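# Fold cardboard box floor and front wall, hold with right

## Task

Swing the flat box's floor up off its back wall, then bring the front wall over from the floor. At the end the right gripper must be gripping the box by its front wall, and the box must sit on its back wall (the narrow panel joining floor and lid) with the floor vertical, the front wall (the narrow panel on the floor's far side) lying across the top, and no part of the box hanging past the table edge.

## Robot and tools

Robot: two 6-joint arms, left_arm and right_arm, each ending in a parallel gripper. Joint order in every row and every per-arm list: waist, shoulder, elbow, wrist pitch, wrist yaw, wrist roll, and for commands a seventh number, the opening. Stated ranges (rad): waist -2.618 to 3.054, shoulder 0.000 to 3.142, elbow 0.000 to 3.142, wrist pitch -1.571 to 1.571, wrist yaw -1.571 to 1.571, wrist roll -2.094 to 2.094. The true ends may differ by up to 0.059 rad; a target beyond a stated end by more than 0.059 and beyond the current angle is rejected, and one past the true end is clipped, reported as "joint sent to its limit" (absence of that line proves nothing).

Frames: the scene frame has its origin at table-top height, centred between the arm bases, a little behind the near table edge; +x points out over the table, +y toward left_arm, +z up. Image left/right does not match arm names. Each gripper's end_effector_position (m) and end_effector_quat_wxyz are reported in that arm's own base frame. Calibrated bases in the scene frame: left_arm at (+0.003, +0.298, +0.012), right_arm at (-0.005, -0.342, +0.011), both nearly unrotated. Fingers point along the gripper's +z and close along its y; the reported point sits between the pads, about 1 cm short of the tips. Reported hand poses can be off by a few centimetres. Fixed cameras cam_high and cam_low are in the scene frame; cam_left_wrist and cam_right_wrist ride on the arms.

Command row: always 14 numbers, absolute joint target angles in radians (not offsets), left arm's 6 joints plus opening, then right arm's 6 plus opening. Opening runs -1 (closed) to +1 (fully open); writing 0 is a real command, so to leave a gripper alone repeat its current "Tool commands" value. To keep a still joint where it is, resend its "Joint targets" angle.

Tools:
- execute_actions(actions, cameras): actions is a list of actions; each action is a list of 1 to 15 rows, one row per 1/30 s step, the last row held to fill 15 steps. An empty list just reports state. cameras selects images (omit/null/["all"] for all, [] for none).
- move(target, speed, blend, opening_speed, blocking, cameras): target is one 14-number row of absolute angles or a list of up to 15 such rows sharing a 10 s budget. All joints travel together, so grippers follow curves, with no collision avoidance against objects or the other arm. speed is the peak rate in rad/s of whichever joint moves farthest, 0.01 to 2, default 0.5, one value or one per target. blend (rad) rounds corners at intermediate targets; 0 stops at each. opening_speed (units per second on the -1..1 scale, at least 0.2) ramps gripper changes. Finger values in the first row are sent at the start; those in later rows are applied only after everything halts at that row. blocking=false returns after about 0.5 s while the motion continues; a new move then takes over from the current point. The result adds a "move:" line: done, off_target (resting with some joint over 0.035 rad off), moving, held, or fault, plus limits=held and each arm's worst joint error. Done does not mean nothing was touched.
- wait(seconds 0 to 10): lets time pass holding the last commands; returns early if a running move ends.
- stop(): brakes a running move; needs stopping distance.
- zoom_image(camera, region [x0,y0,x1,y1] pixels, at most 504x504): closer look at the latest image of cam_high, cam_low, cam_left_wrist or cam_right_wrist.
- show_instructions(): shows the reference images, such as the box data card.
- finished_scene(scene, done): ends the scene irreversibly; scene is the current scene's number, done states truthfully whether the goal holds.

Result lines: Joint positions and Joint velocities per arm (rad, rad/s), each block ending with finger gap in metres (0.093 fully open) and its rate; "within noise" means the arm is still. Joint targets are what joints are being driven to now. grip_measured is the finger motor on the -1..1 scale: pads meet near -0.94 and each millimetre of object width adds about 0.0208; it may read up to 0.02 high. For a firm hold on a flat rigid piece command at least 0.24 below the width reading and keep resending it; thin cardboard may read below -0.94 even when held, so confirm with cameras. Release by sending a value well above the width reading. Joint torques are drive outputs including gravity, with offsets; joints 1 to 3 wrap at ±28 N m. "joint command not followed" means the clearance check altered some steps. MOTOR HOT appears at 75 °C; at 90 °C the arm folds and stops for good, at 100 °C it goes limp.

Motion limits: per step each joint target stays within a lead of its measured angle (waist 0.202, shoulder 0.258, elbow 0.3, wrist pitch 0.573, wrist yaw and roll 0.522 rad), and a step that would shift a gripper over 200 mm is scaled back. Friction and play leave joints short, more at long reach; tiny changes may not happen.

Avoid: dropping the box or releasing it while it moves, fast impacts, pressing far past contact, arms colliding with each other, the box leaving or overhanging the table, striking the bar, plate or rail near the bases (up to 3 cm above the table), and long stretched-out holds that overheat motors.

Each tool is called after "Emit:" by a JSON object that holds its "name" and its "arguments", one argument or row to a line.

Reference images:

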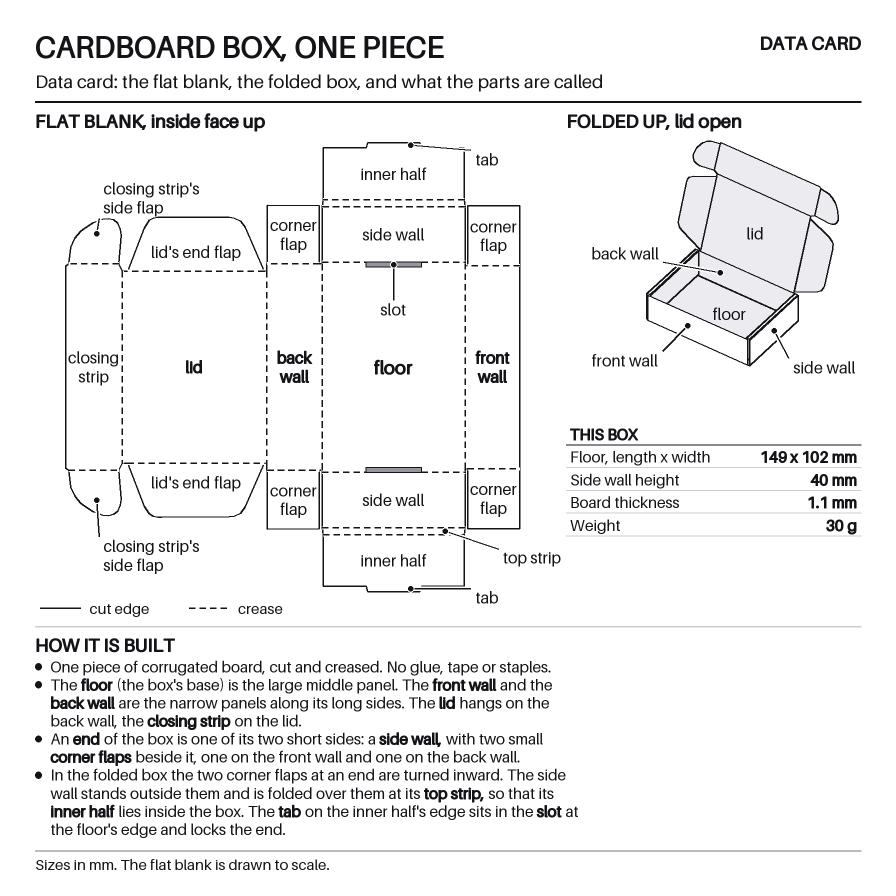

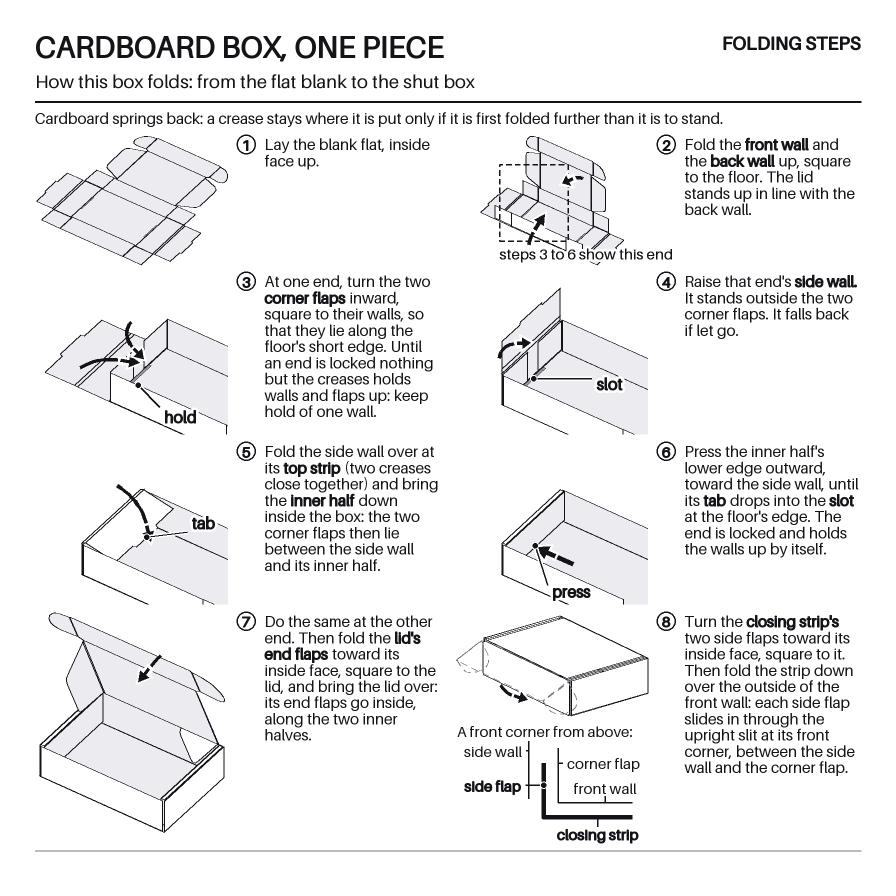

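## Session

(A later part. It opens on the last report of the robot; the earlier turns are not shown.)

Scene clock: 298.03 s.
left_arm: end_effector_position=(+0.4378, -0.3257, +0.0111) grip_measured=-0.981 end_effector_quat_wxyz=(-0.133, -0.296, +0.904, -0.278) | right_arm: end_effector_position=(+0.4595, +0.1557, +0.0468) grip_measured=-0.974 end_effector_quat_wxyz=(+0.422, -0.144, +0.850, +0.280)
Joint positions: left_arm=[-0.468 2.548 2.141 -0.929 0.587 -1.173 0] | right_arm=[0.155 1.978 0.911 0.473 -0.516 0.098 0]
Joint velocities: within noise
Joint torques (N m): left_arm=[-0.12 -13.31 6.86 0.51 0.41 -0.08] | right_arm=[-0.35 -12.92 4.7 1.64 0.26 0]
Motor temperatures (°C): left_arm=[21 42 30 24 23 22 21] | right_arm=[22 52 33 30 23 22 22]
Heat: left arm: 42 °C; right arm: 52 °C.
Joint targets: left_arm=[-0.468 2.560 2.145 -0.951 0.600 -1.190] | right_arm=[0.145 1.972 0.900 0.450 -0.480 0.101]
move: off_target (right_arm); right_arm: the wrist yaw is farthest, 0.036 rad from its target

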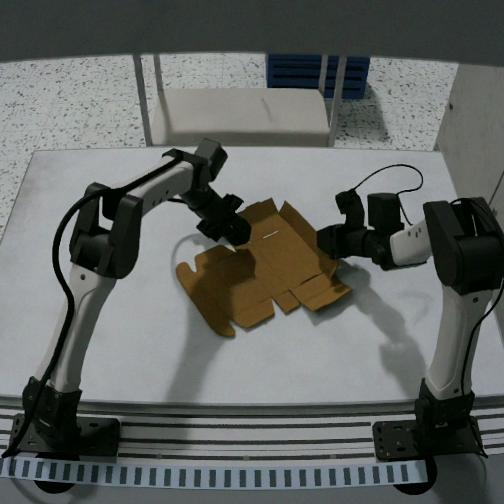

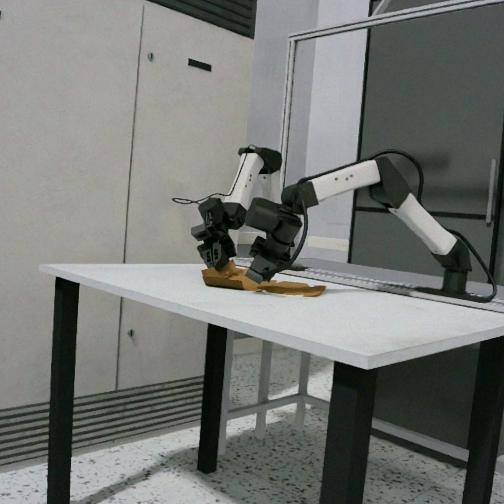

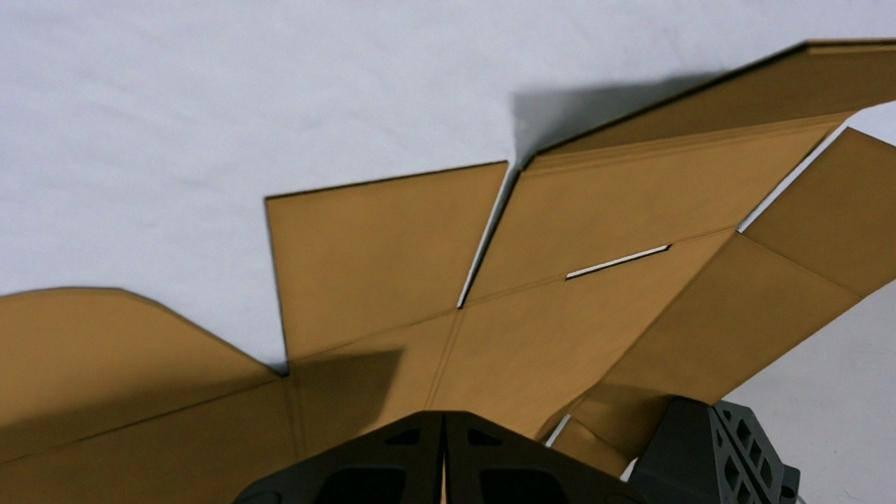

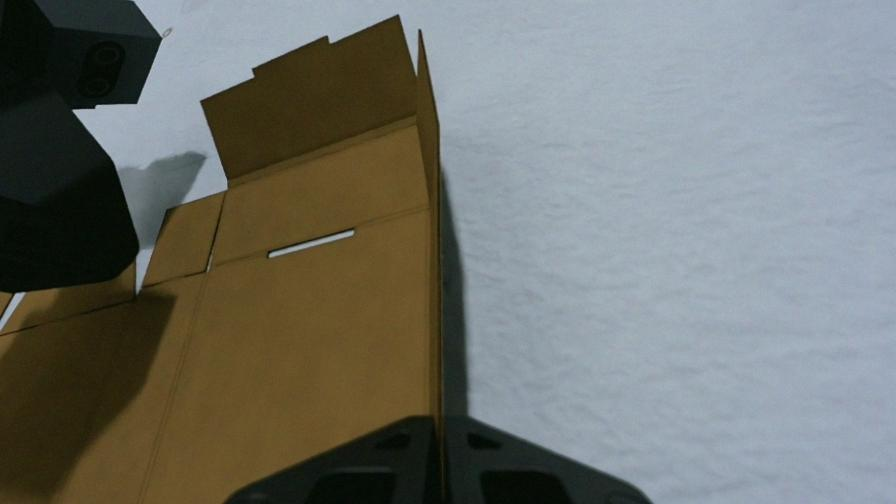

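Emit:
{"name": "move", "arguments": {
  "target": [-0.489,2.47,2.01,-0.90,0.6,-1.19,-1,0.145,1.972,0.90,0.45,-0.48,0.101,-1],
  "speed": 0.2
}}

Emit:
{"name": "zoom_image", "arguments": {
  "camera": "cam_high",
  "region": [180, 180, 390, 350]
}}

Scene clock: 301.00 s.
left_arm: end_effector_position=(+0.4094, -0.3237, +0.0023) grip_measured=-0.981 end_effector_quat_wxyz=(-0.158, -0.296, +0.907, -0.255) | right_arm: end_effector_position=(+0.4595, +0.1557, +0.0468) grip_measured=-0.974 end_effector_quat_wxyz=(+0.422, -0.144, +0.850, +0.280)
Joint positions: left_arm=[-0.489 2.5 2.028 -0.927 0.587 -1.173 0] | right_arm=[0.155 1.978 0.911 0.473 -0.516 0.098 0]
Joint velocities: within noise
Joint torques (N m): left_arm=[-0.91 -16.7 4.96 0.88 0.39 -0.07] | right_arm=[-0.35 -12.92 4.72 1.65 0.26 0]
Motor temperatures (°C): left_arm=[21 43 30 24 23 22 21] | right_arm=[22 52 33 30 23 22 22]
Heat: left arm: 43 °C; right arm: 52 °C.
Joint targets: left_arm=[-0.498 2.469 2.010 -0.900 0.600 -1.190] | right_arm=[0.145 1.972 0.900 0.450 -0.480 0.101]
move: off_target (right_arm); right_arm: the wrist yaw is farthest, 0.036 rad from its target

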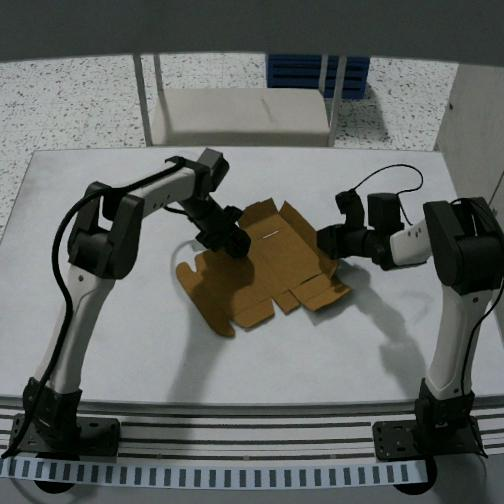

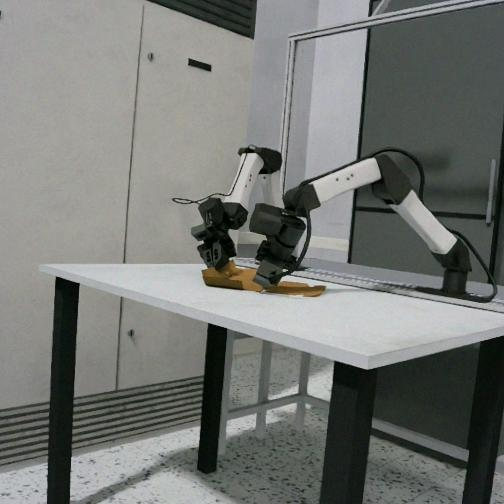

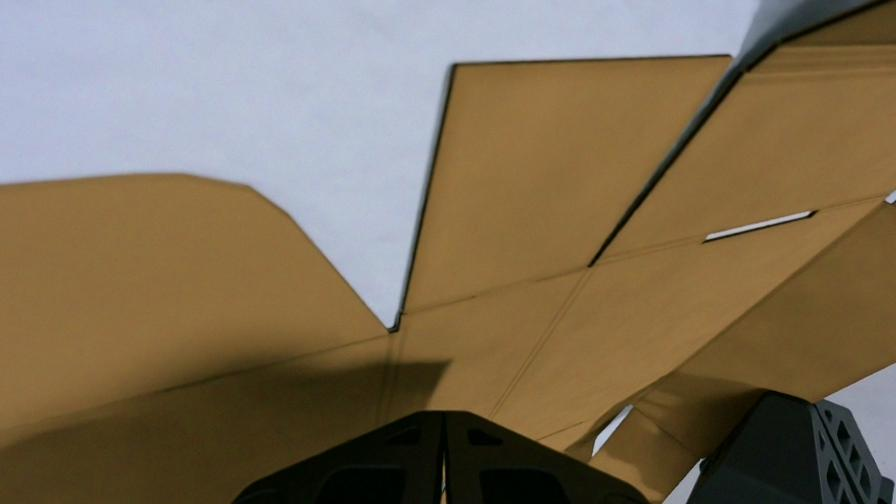

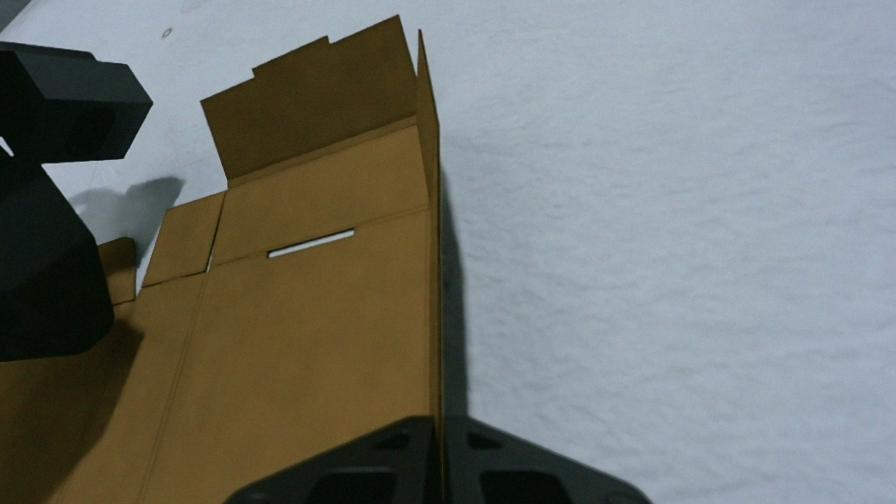

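Scaled by 2.400 from the camera's 504x504 image, which has a finer 720x720 frame.

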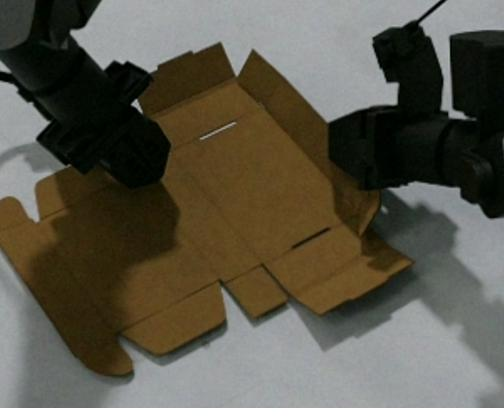

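Emit:
{"name": "move", "arguments": {
  "target": [-0.495,2.63,2.03,-0.92,0.6,-1.19,-1,0.145,1.972,0.90,0.45,-0.48,0.101,-1],
  "speed": 0.15
}}

Emit:
{"name": "zoom_image", "arguments": {
  "camera": "cam_low",
  "region": [180, 220, 340, 310]
}}

Scene clock: 303.77 s.
left_arm: end_effector_position=(+0.4112, -0.3227, -0.0100) grip_measured=-0.981 end_effector_quat_wxyz=(-0.180, -0.299, +0.899, -0.264) | right_arm: end_effector_position=(+0.4606, +0.1529, +0.0470) grip_measured=-0.974 end_effector_quat_wxyz=(+0.423, -0.141, +0.850, +0.279)
Joint positions: left_arm=[-0.473 2.546 2.048 -0.926 0.637 -1.164 0] | right_arm=[0.148 1.978 0.911 0.474 -0.516 0.098 0]
Joint velocities: within noise
Joint torques (N m): left_arm=[-1.35 -6.49 4.97 0.6 0.02 -0.07] | right_arm=[-0.27 -12.92 4.7 1.64 0.27 -0.01]
Motor temperatures (°C): left_arm=[21 43 30 24 23 22 21] | right_arm=[22 52 33 30 23 22 22]
Heat: left arm: 43 °C; right arm: 52 °C.
Joint targets: left_arm=[-0.487 2.630 2.031 -0.921 0.609 -1.181] | right_arm=[0.140 1.972 0.900 0.450 -0.479 0.101]
move: off_target (left_arm, right_arm); left_arm: the shoulder is farthest, 0.084 rad from its target; right_arm: the wrist yaw is farthest, 0.036 rad from its target

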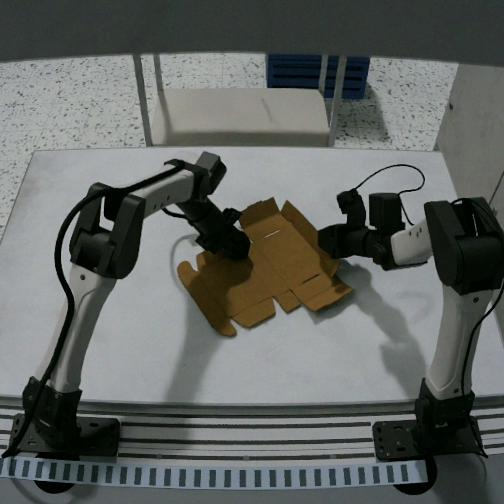

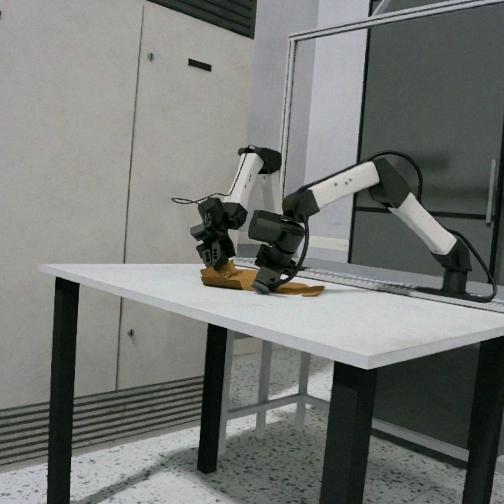

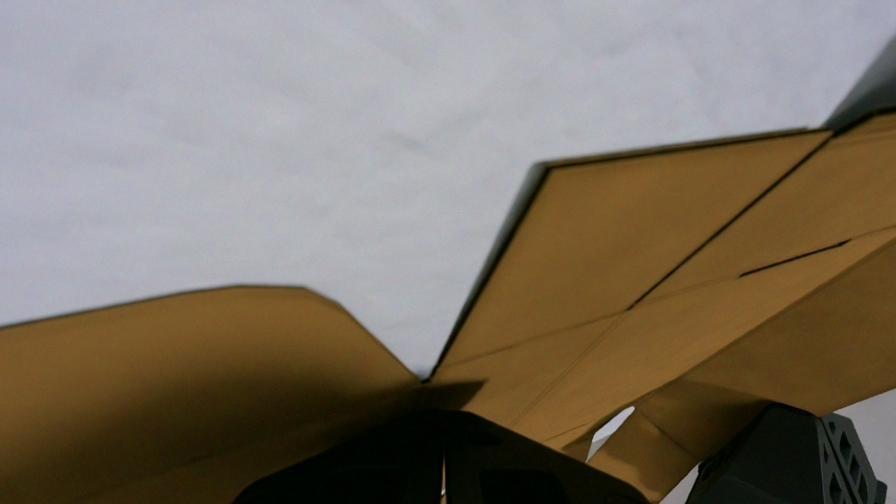

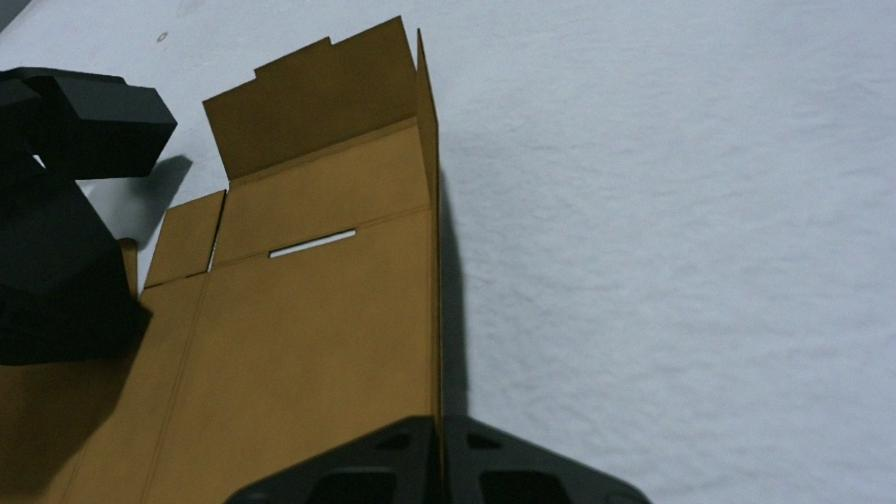

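Scaled by 3.150 from the camera's 504x504 image, which has a finer 720x720 frame.

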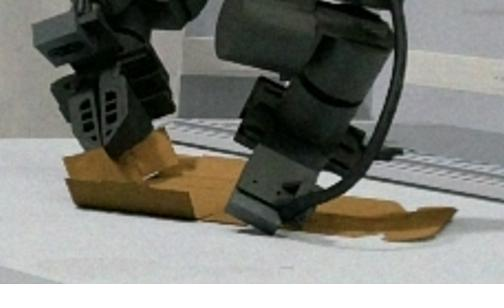

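Emit:
{"name": "move", "arguments": {
  "target": [
    [-0.487,2.66,2.031,-0.921,0.609,-1.181,-1,0.40,1.785,0.907,0.281,0.033,-0.294,-1],
    [-0.487,2.66,2.031,-0.921,0.609,-1.181,-1,0.614,1.78,0.877,0.382,0.443,-0.563,-1]
  ],
  "speed": 0.2,
  "blend": 0.08
}}

Emit:
{"name": "zoom_image", "arguments": {
  "camera": "cam_low",
  "region": [180, 220, 340, 310]
}}

Scene clock: 317.37 s.
left_arm: end_effector_position=(+0.4126, -0.3239, -0.0096) grip_measured=-0.981 end_effector_quat_wxyz=(-0.183, -0.299, +0.897, -0.268) | right_arm: end_effector_position=(+0.4346, +0.2114, +0.1074) grip_measured=-0.975 end_effector_quat_wxyz=(+0.503, -0.368, +0.764, -0.168)
Joint positions: left_arm=[-0.471 2.554 2.06 -0.929 0.646 -1.164 0] | right_arm=[0.595 1.795 0.897 0.399 0.418 -0.554 0]
Joint velocities: within noise
Joint torques (N m): left_arm=[-1.52 -4.72 3.95 0.64 -0.04 -0.07] | right_arm=[1.57 -12.78 4.68 1.83 0.44 -0.1]
Motor temperatures (°C): left_arm=[21 40 30 24 23 22 21] | right_arm=[22 53 33 30 23 22 22]
Heat: left arm: 40 °C; right arm: 53 °C.
Joint targets: left_arm=[-0.487 2.659 2.030 -0.920 0.609 -1.181] | right_arm=[0.605 1.780 0.876 0.381 0.443 -0.569]
move: off_target (left_arm); left_arm: the shoulder is farthest, 0.106 rad from its target

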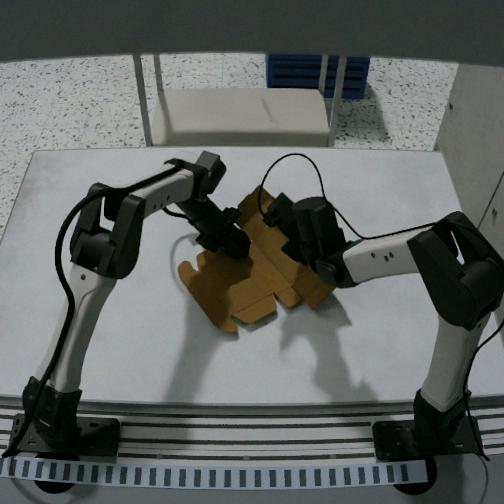

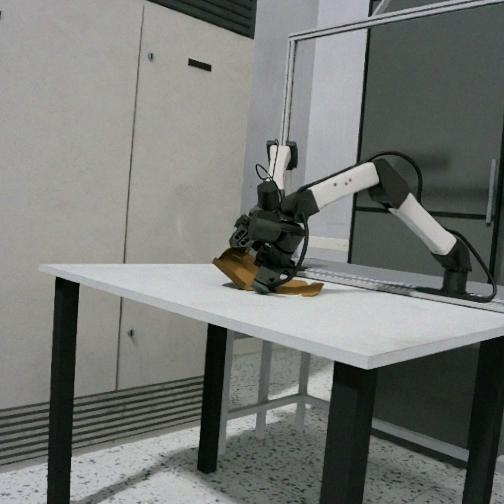

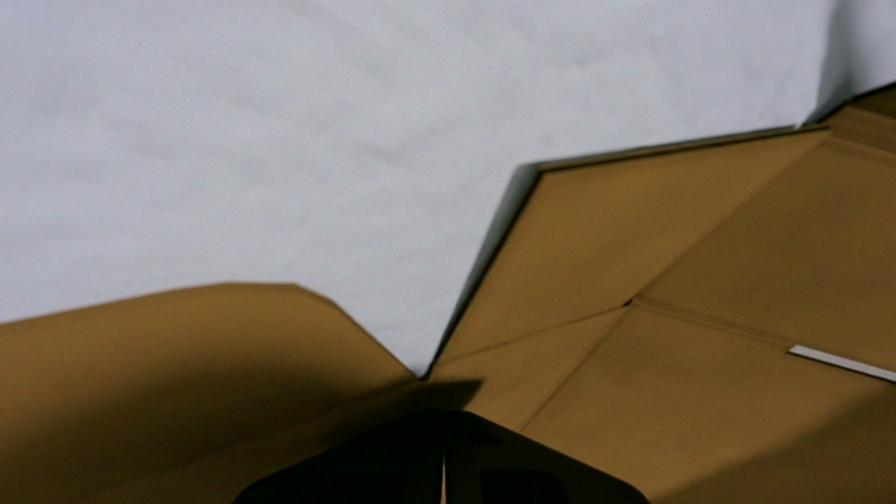

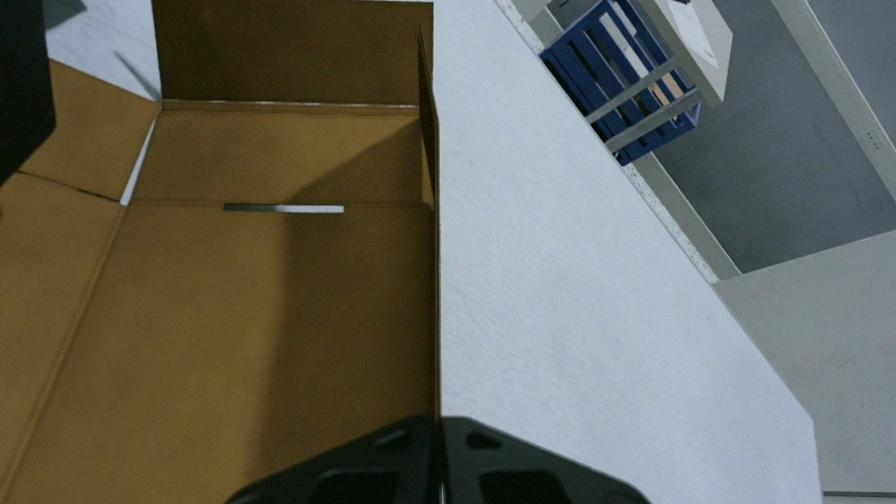

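Scaled by 3.150 from the camera's 504x504 image, which has a finer 720x720 frame.

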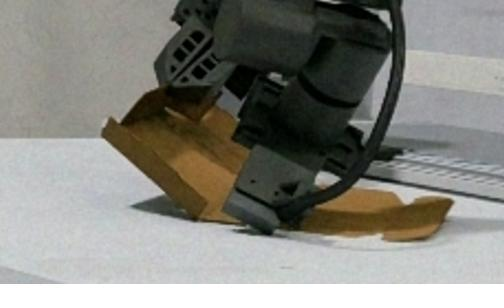

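Emit:
{"name": "move", "arguments": {
  "target": [
    [-0.487,2.66,2.031,-0.921,0.609,-1.181,-1,0.80,1.91,0.846,0.69,0.794,-0.949,-1],
    [-0.487,2.66,2.031,-0.921,0.609,-1.181,-1,0.884,2.065,0.837,1.03,0.942,-1.29,-1]
  ],
  "speed": 0.2,
  "blend": 0.08
}}

Emit:
{"name": "zoom_image", "arguments": {
  "camera": "cam_low",
  "region": [180, 220, 340, 310]
}}

Scene clock: 323.63 s.
left_arm: end_effector_position=(+0.4143, -0.3246, -0.0098) grip_measured=-0.981 end_effector_quat_wxyz=(-0.180, -0.298, +0.898, -0.269) | right_arm: end_effector_position=(+0.3912, +0.2737, +0.1191) grip_measured=-0.975 end_effector_quat_wxyz=(+0.508, -0.463, +0.576, -0.441)
Joint positions: left_arm=[-0.471 2.557 2.065 -0.924 0.645 -1.164 0] | right_arm=[0.897 2.029 0.848 1.023 0.929 -1.266 0]
Joint velocities: within noise
Joint torques (N m): left_arm=[-1.46 -4.97 3.73 0.62 -0.05 -0.06] | right_arm=[0.58 -8.59 4.23 2.01 0.28 -0.11]
Motor temperatures (°C): left_arm=[21 39 30 24 23 22 21] | right_arm=[22 51 33 31 23 22 22]
Heat: left arm: 39 °C; right arm: 51 °C.
Joint targets: left_arm=[-0.487 2.660 2.031 -0.922 0.607 -1.181] | right_arm=[0.897 2.065 0.837 1.031 0.942 -1.284]
move: off_target (left_arm, right_arm); left_arm: the shoulder is farthest, 0.103 rad from its target; right_arm: the shoulder is farthest, 0.036 rad from its target

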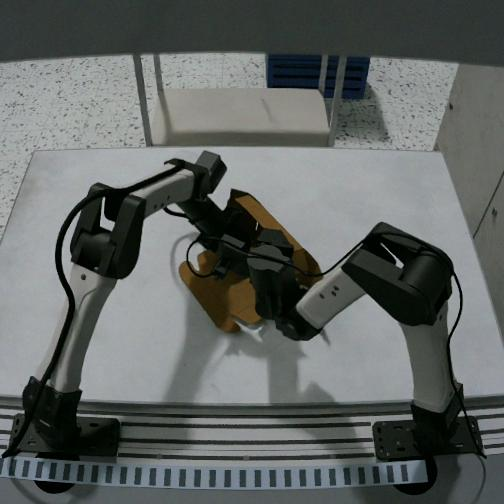

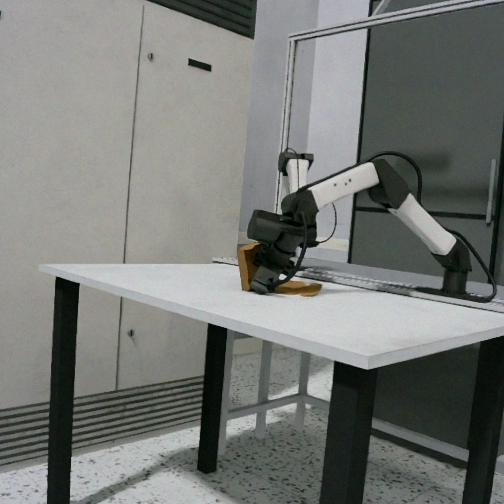

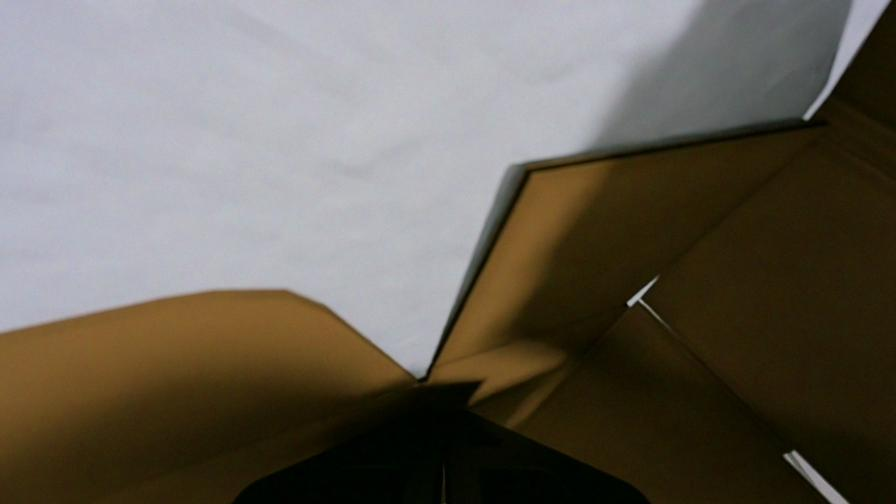

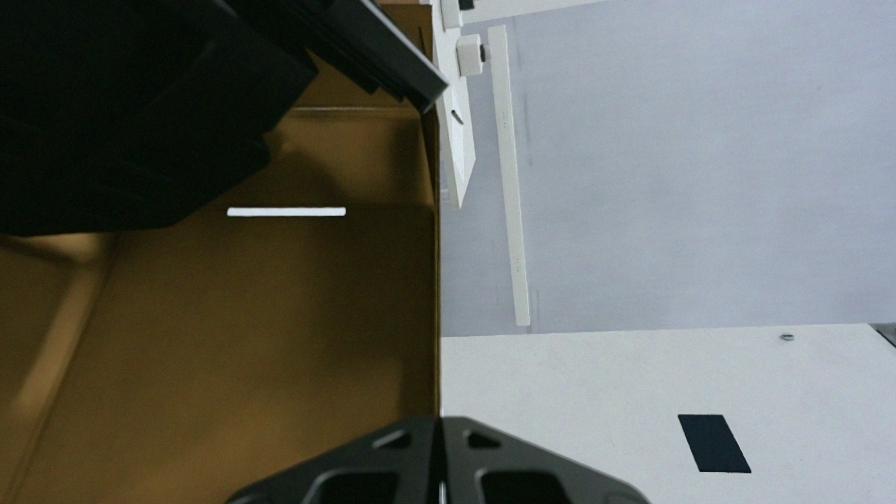

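Scaled by 3.150 from the camera's 504x504 image, which has a finer 720x720 frame.

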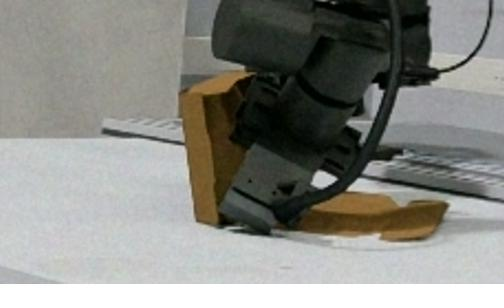

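Emit:
{"name": "move", "arguments": {
  "target": [-0.487,2.66,2.031,-0.921,0.609,-1.181,-1,0.935,2.20,0.852,1.323,0.998,-1.571,-1],
  "speed": 0.15
}}

Emit:
{"name": "zoom_image", "arguments": {
  "camera": "cam_low",
  "region": [180, 220, 340, 310]
}}

Scene clock: 327.23 s.
left_arm: end_effector_position=(+0.4156, -0.3252, -0.0104) grip_measured=-0.981 end_effector_quat_wxyz=(-0.178, -0.297, +0.898, -0.272) | right_arm: end_effector_position=(+0.3839, +0.2800, +0.1120) grip_measured=-0.975 end_effector_quat_wxyz=(+0.498, -0.473, +0.523, -0.505)
Joint positions: left_arm=[-0.471 2.558 2.065 -0.916 0.645 -1.164 0] | right_arm=[0.931 2.165 0.848 1.329 0.989 -1.538 0]
Joint velocities: within noise
Joint torques (N m): left_arm=[-1.44 -5.03 3.7 0.54 -0.06 -0.08] | right_arm=[0.96 -9.16 4.7 1.78 0.22 -0.27]
Motor temperatures (°C): left_arm=[21 39 30 24 23 22 21] | right_arm=[22 51 33 31 23 22 22]
Heat: left arm: 39 °C; right arm: 51 °C.
Joint targets: left_arm=[-0.487 2.661 2.031 -0.920 0.609 -1.181] | right_arm=[0.935 2.200 0.852 1.322 1.004 -1.572]
move: off_target (left_arm); left_arm: the shoulder is farthest, 0.102 rad from its target

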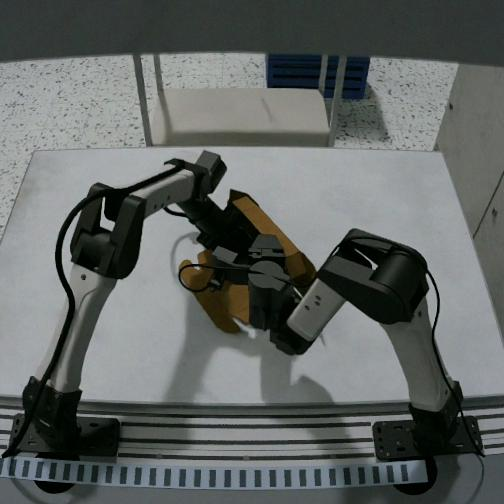

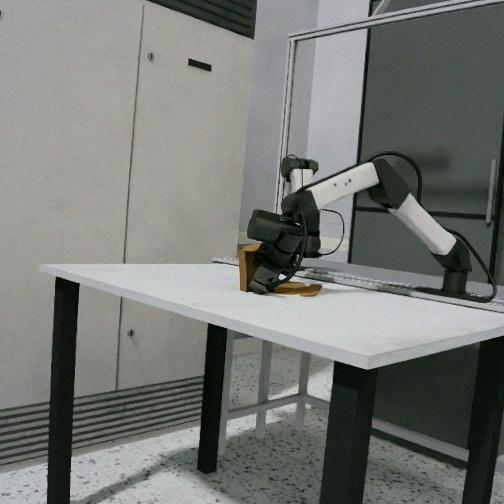

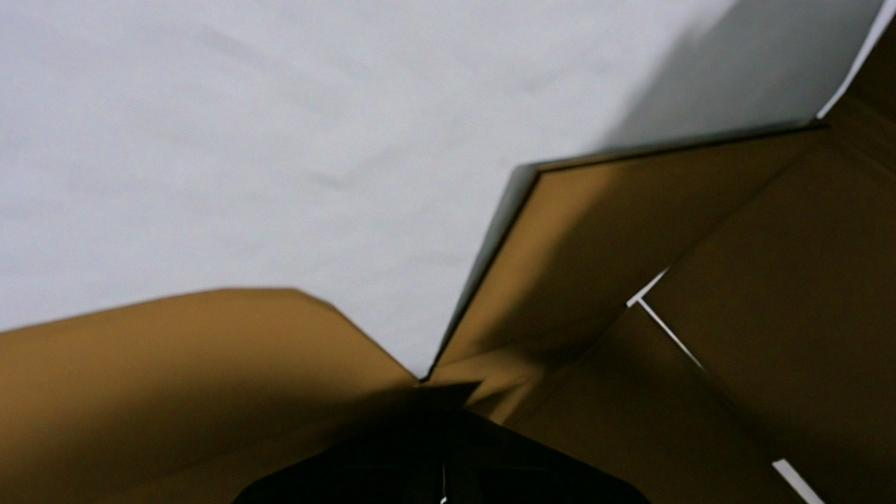

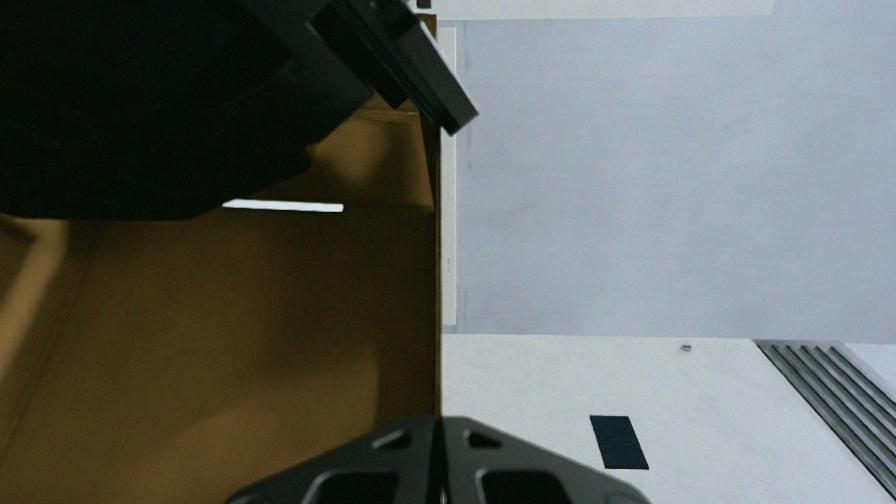

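Scaled by 3.150 from the camera's 504x504 image, which has a finer 720x720 frame.

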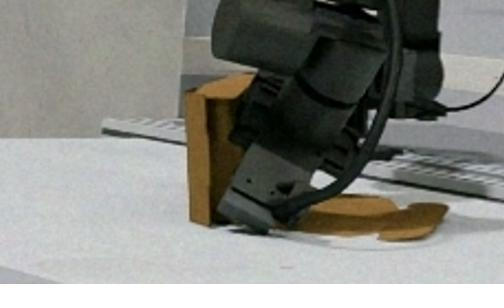

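Emit:
{"name": "move", "arguments": {
  "target": [
    [-0.42,2.54,2.03,-0.921,0.609,-1.181,-1,0.935,2.20,0.852,1.323,0.998,-1.571,-1],
    [-0.31,2.32,2.03,-0.95,0.609,-1.181,-1,0.935,2.20,0.852,1.323,0.998,-1.571,-1],
    [-0.05,2.0,2.1,-0.9,0.4,-0.8,-1,0.935,2.20,0.852,1.323,0.998,-1.571,-1]
  ],
  "speed": [0.2,0.4,0.6],
  "blend": 0.05
}}

Emit:
{"name": "zoom_image", "arguments": {
  "camera": "cam_low",
  "region": [180, 220, 340, 310]
}}

Scene clock: 331.43 s.
left_arm: end_effector_position=(+0.5198, -0.0891, +0.2632) grip_measured=-0.981 end_effector_quat_wxyz=(+0.239, -0.282, +0.873, -0.319) | right_arm: end_effector_position=(+0.3835, +0.2816, +0.1136) grip_measured=-0.975 end_effector_quat_wxyz=(+0.502, -0.473, +0.521, -0.504)
Joint positions: left_arm=[-0.043 2.003 2.085 -0.918 0.407 -0.826 0] | right_arm=[0.932 2.165 0.848 1.338 0.983 -1.542 0]
Joint velocities: within noise
Joint torques (N m): left_arm=[-0.75 -11.29 8.29 1.79 -0.01 0.29] | right_arm=[0.75 -9.17 4.7 1.71 0.15 -0.21]
Motor temperatures (°C): left_arm=[21 39 30 24 23 22 21] | right_arm=[22 50 33 31 23 22 22]
Heat: left arm: 39 °C; right arm: 50 °C.
Joint targets: left_arm=[-0.050 2.001 2.100 -0.901 0.392 -0.809] | right_arm=[0.934 2.200 0.852 1.324 0.992 -1.571]
move: done

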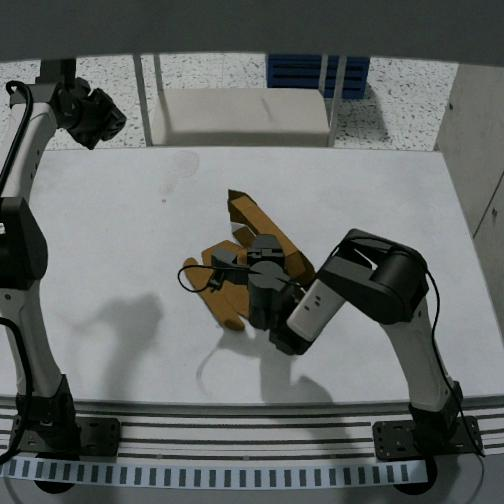

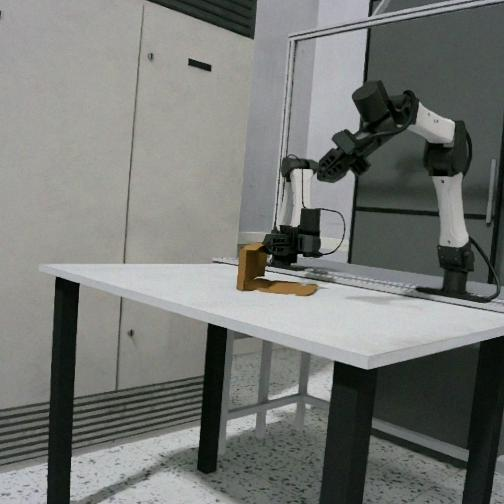

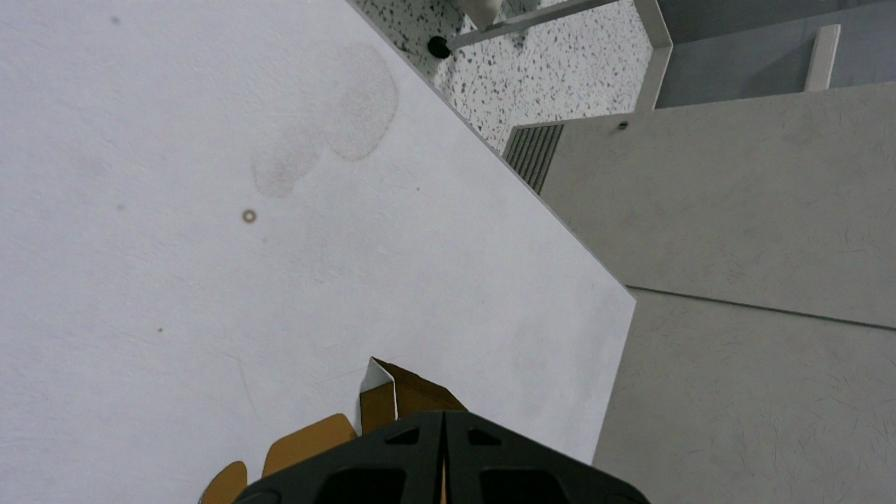

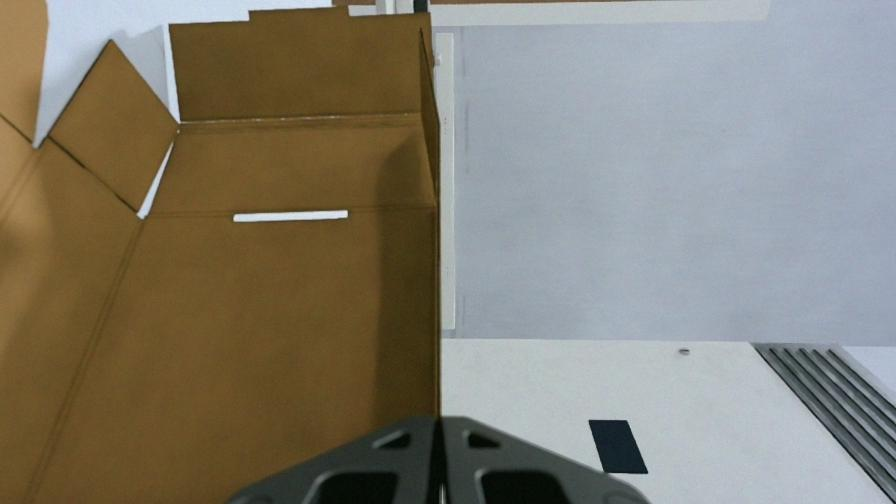

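Scaled by 3.150 from the camera's 504x504 image, which has a finer 720x720 frame.

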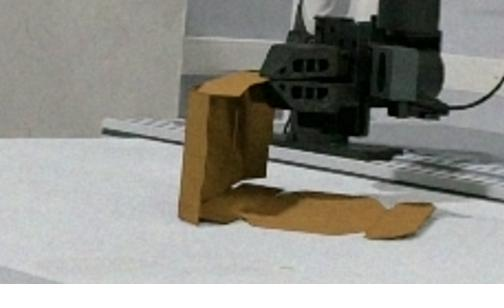

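Emit:
{"name": "move", "arguments": {
  "target": [
    [-0.05,2.0,2.1,-0.9,0.4,-0.8,-1,0.935,2.232,0.855,1.328,0.998,-1.571,-1],
    [-0.05,2.0,2.1,-0.9,0.4,-0.8,-1,0.992,2.235,0.855,1.33,1.053,-1.571,-1],
    [-0.05,2.0,2.1,-0.9,0.4,-0.8,-1,0.92,2.222,0.855,1.33,0.995,-1.571,-1]
  ],
  "speed": 0.08
}}

Emit:
{"name": "zoom_image", "arguments": {
  "camera": "cam_low",
  "region": [220, 235, 320, 305]
}}

Scene clock: 334.80 s.
left_arm: end_effector_position=(+0.5198, -0.0891, +0.2632) grip_measured=-0.981 end_effector_quat_wxyz=(+0.241, -0.277, +0.874, -0.318) | right_arm: end_effector_position=(+0.3851, +0.2774, +0.1094) grip_measured=-0.975 end_effector_quat_wxyz=(+0.501, -0.461, +0.526, -0.509)
Joint positions: left_arm=[-0.043 2.003 2.085 -0.918 0.407 -0.816 0] | right_arm=[0.928 2.193 0.852 1.378 1.001 -1.545 0]
Joint velocities: within noise
Joint torques (N m): left_arm=[-0.69 -11.38 8.27 1.85 0.08 0.32] | right_arm=[-0.09 -9.83 4.46 1.31 -0.01 -0.18]
Motor temperatures (°C): left_arm=[21 40 30 24 23 22 21] | right_arm=[22 49 33 31 23 22 22]
Heat: left arm: 40 °C; right arm: 49 °C.
Joint targets: left_arm=[-0.050 2.000 2.100 -0.900 0.400 -0.799] | right_arm=[0.920 2.222 0.855 1.330 0.996 -1.570]
move: off_target (right_arm); right_arm: the wrist pitch is farthest, 0.048 rad from its target

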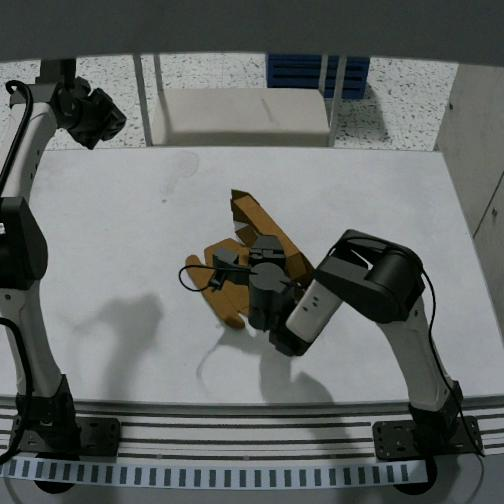

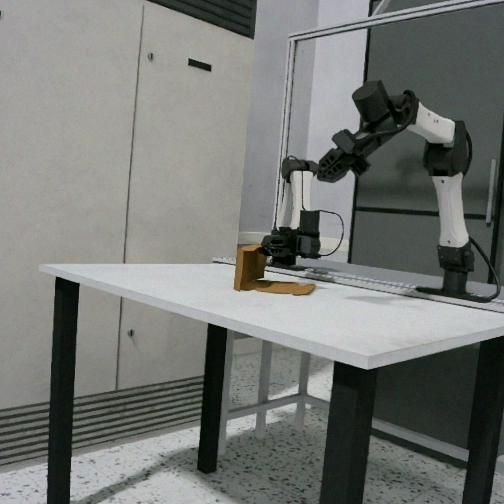

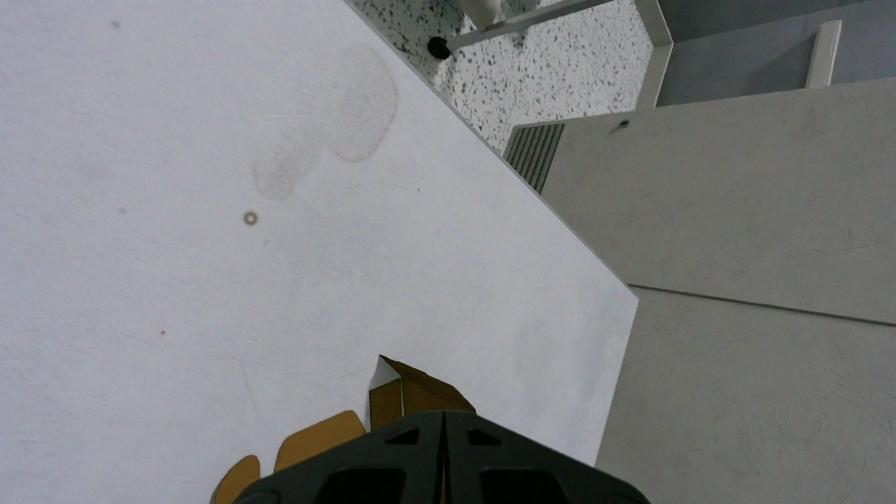

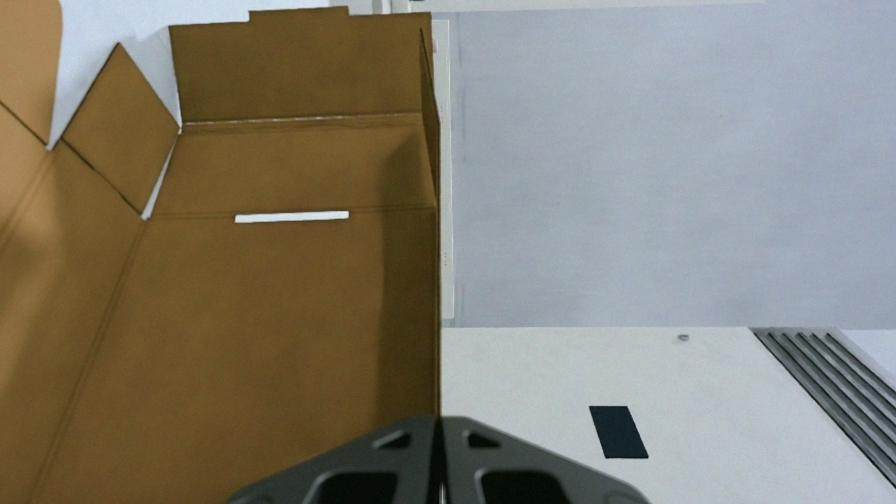

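Scaled by 5.040 from the camera's 504x504 image, which has a finer 720x720 frame.

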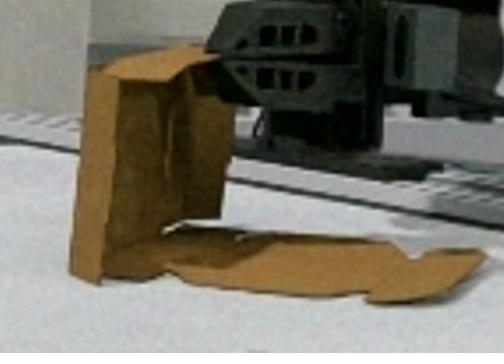

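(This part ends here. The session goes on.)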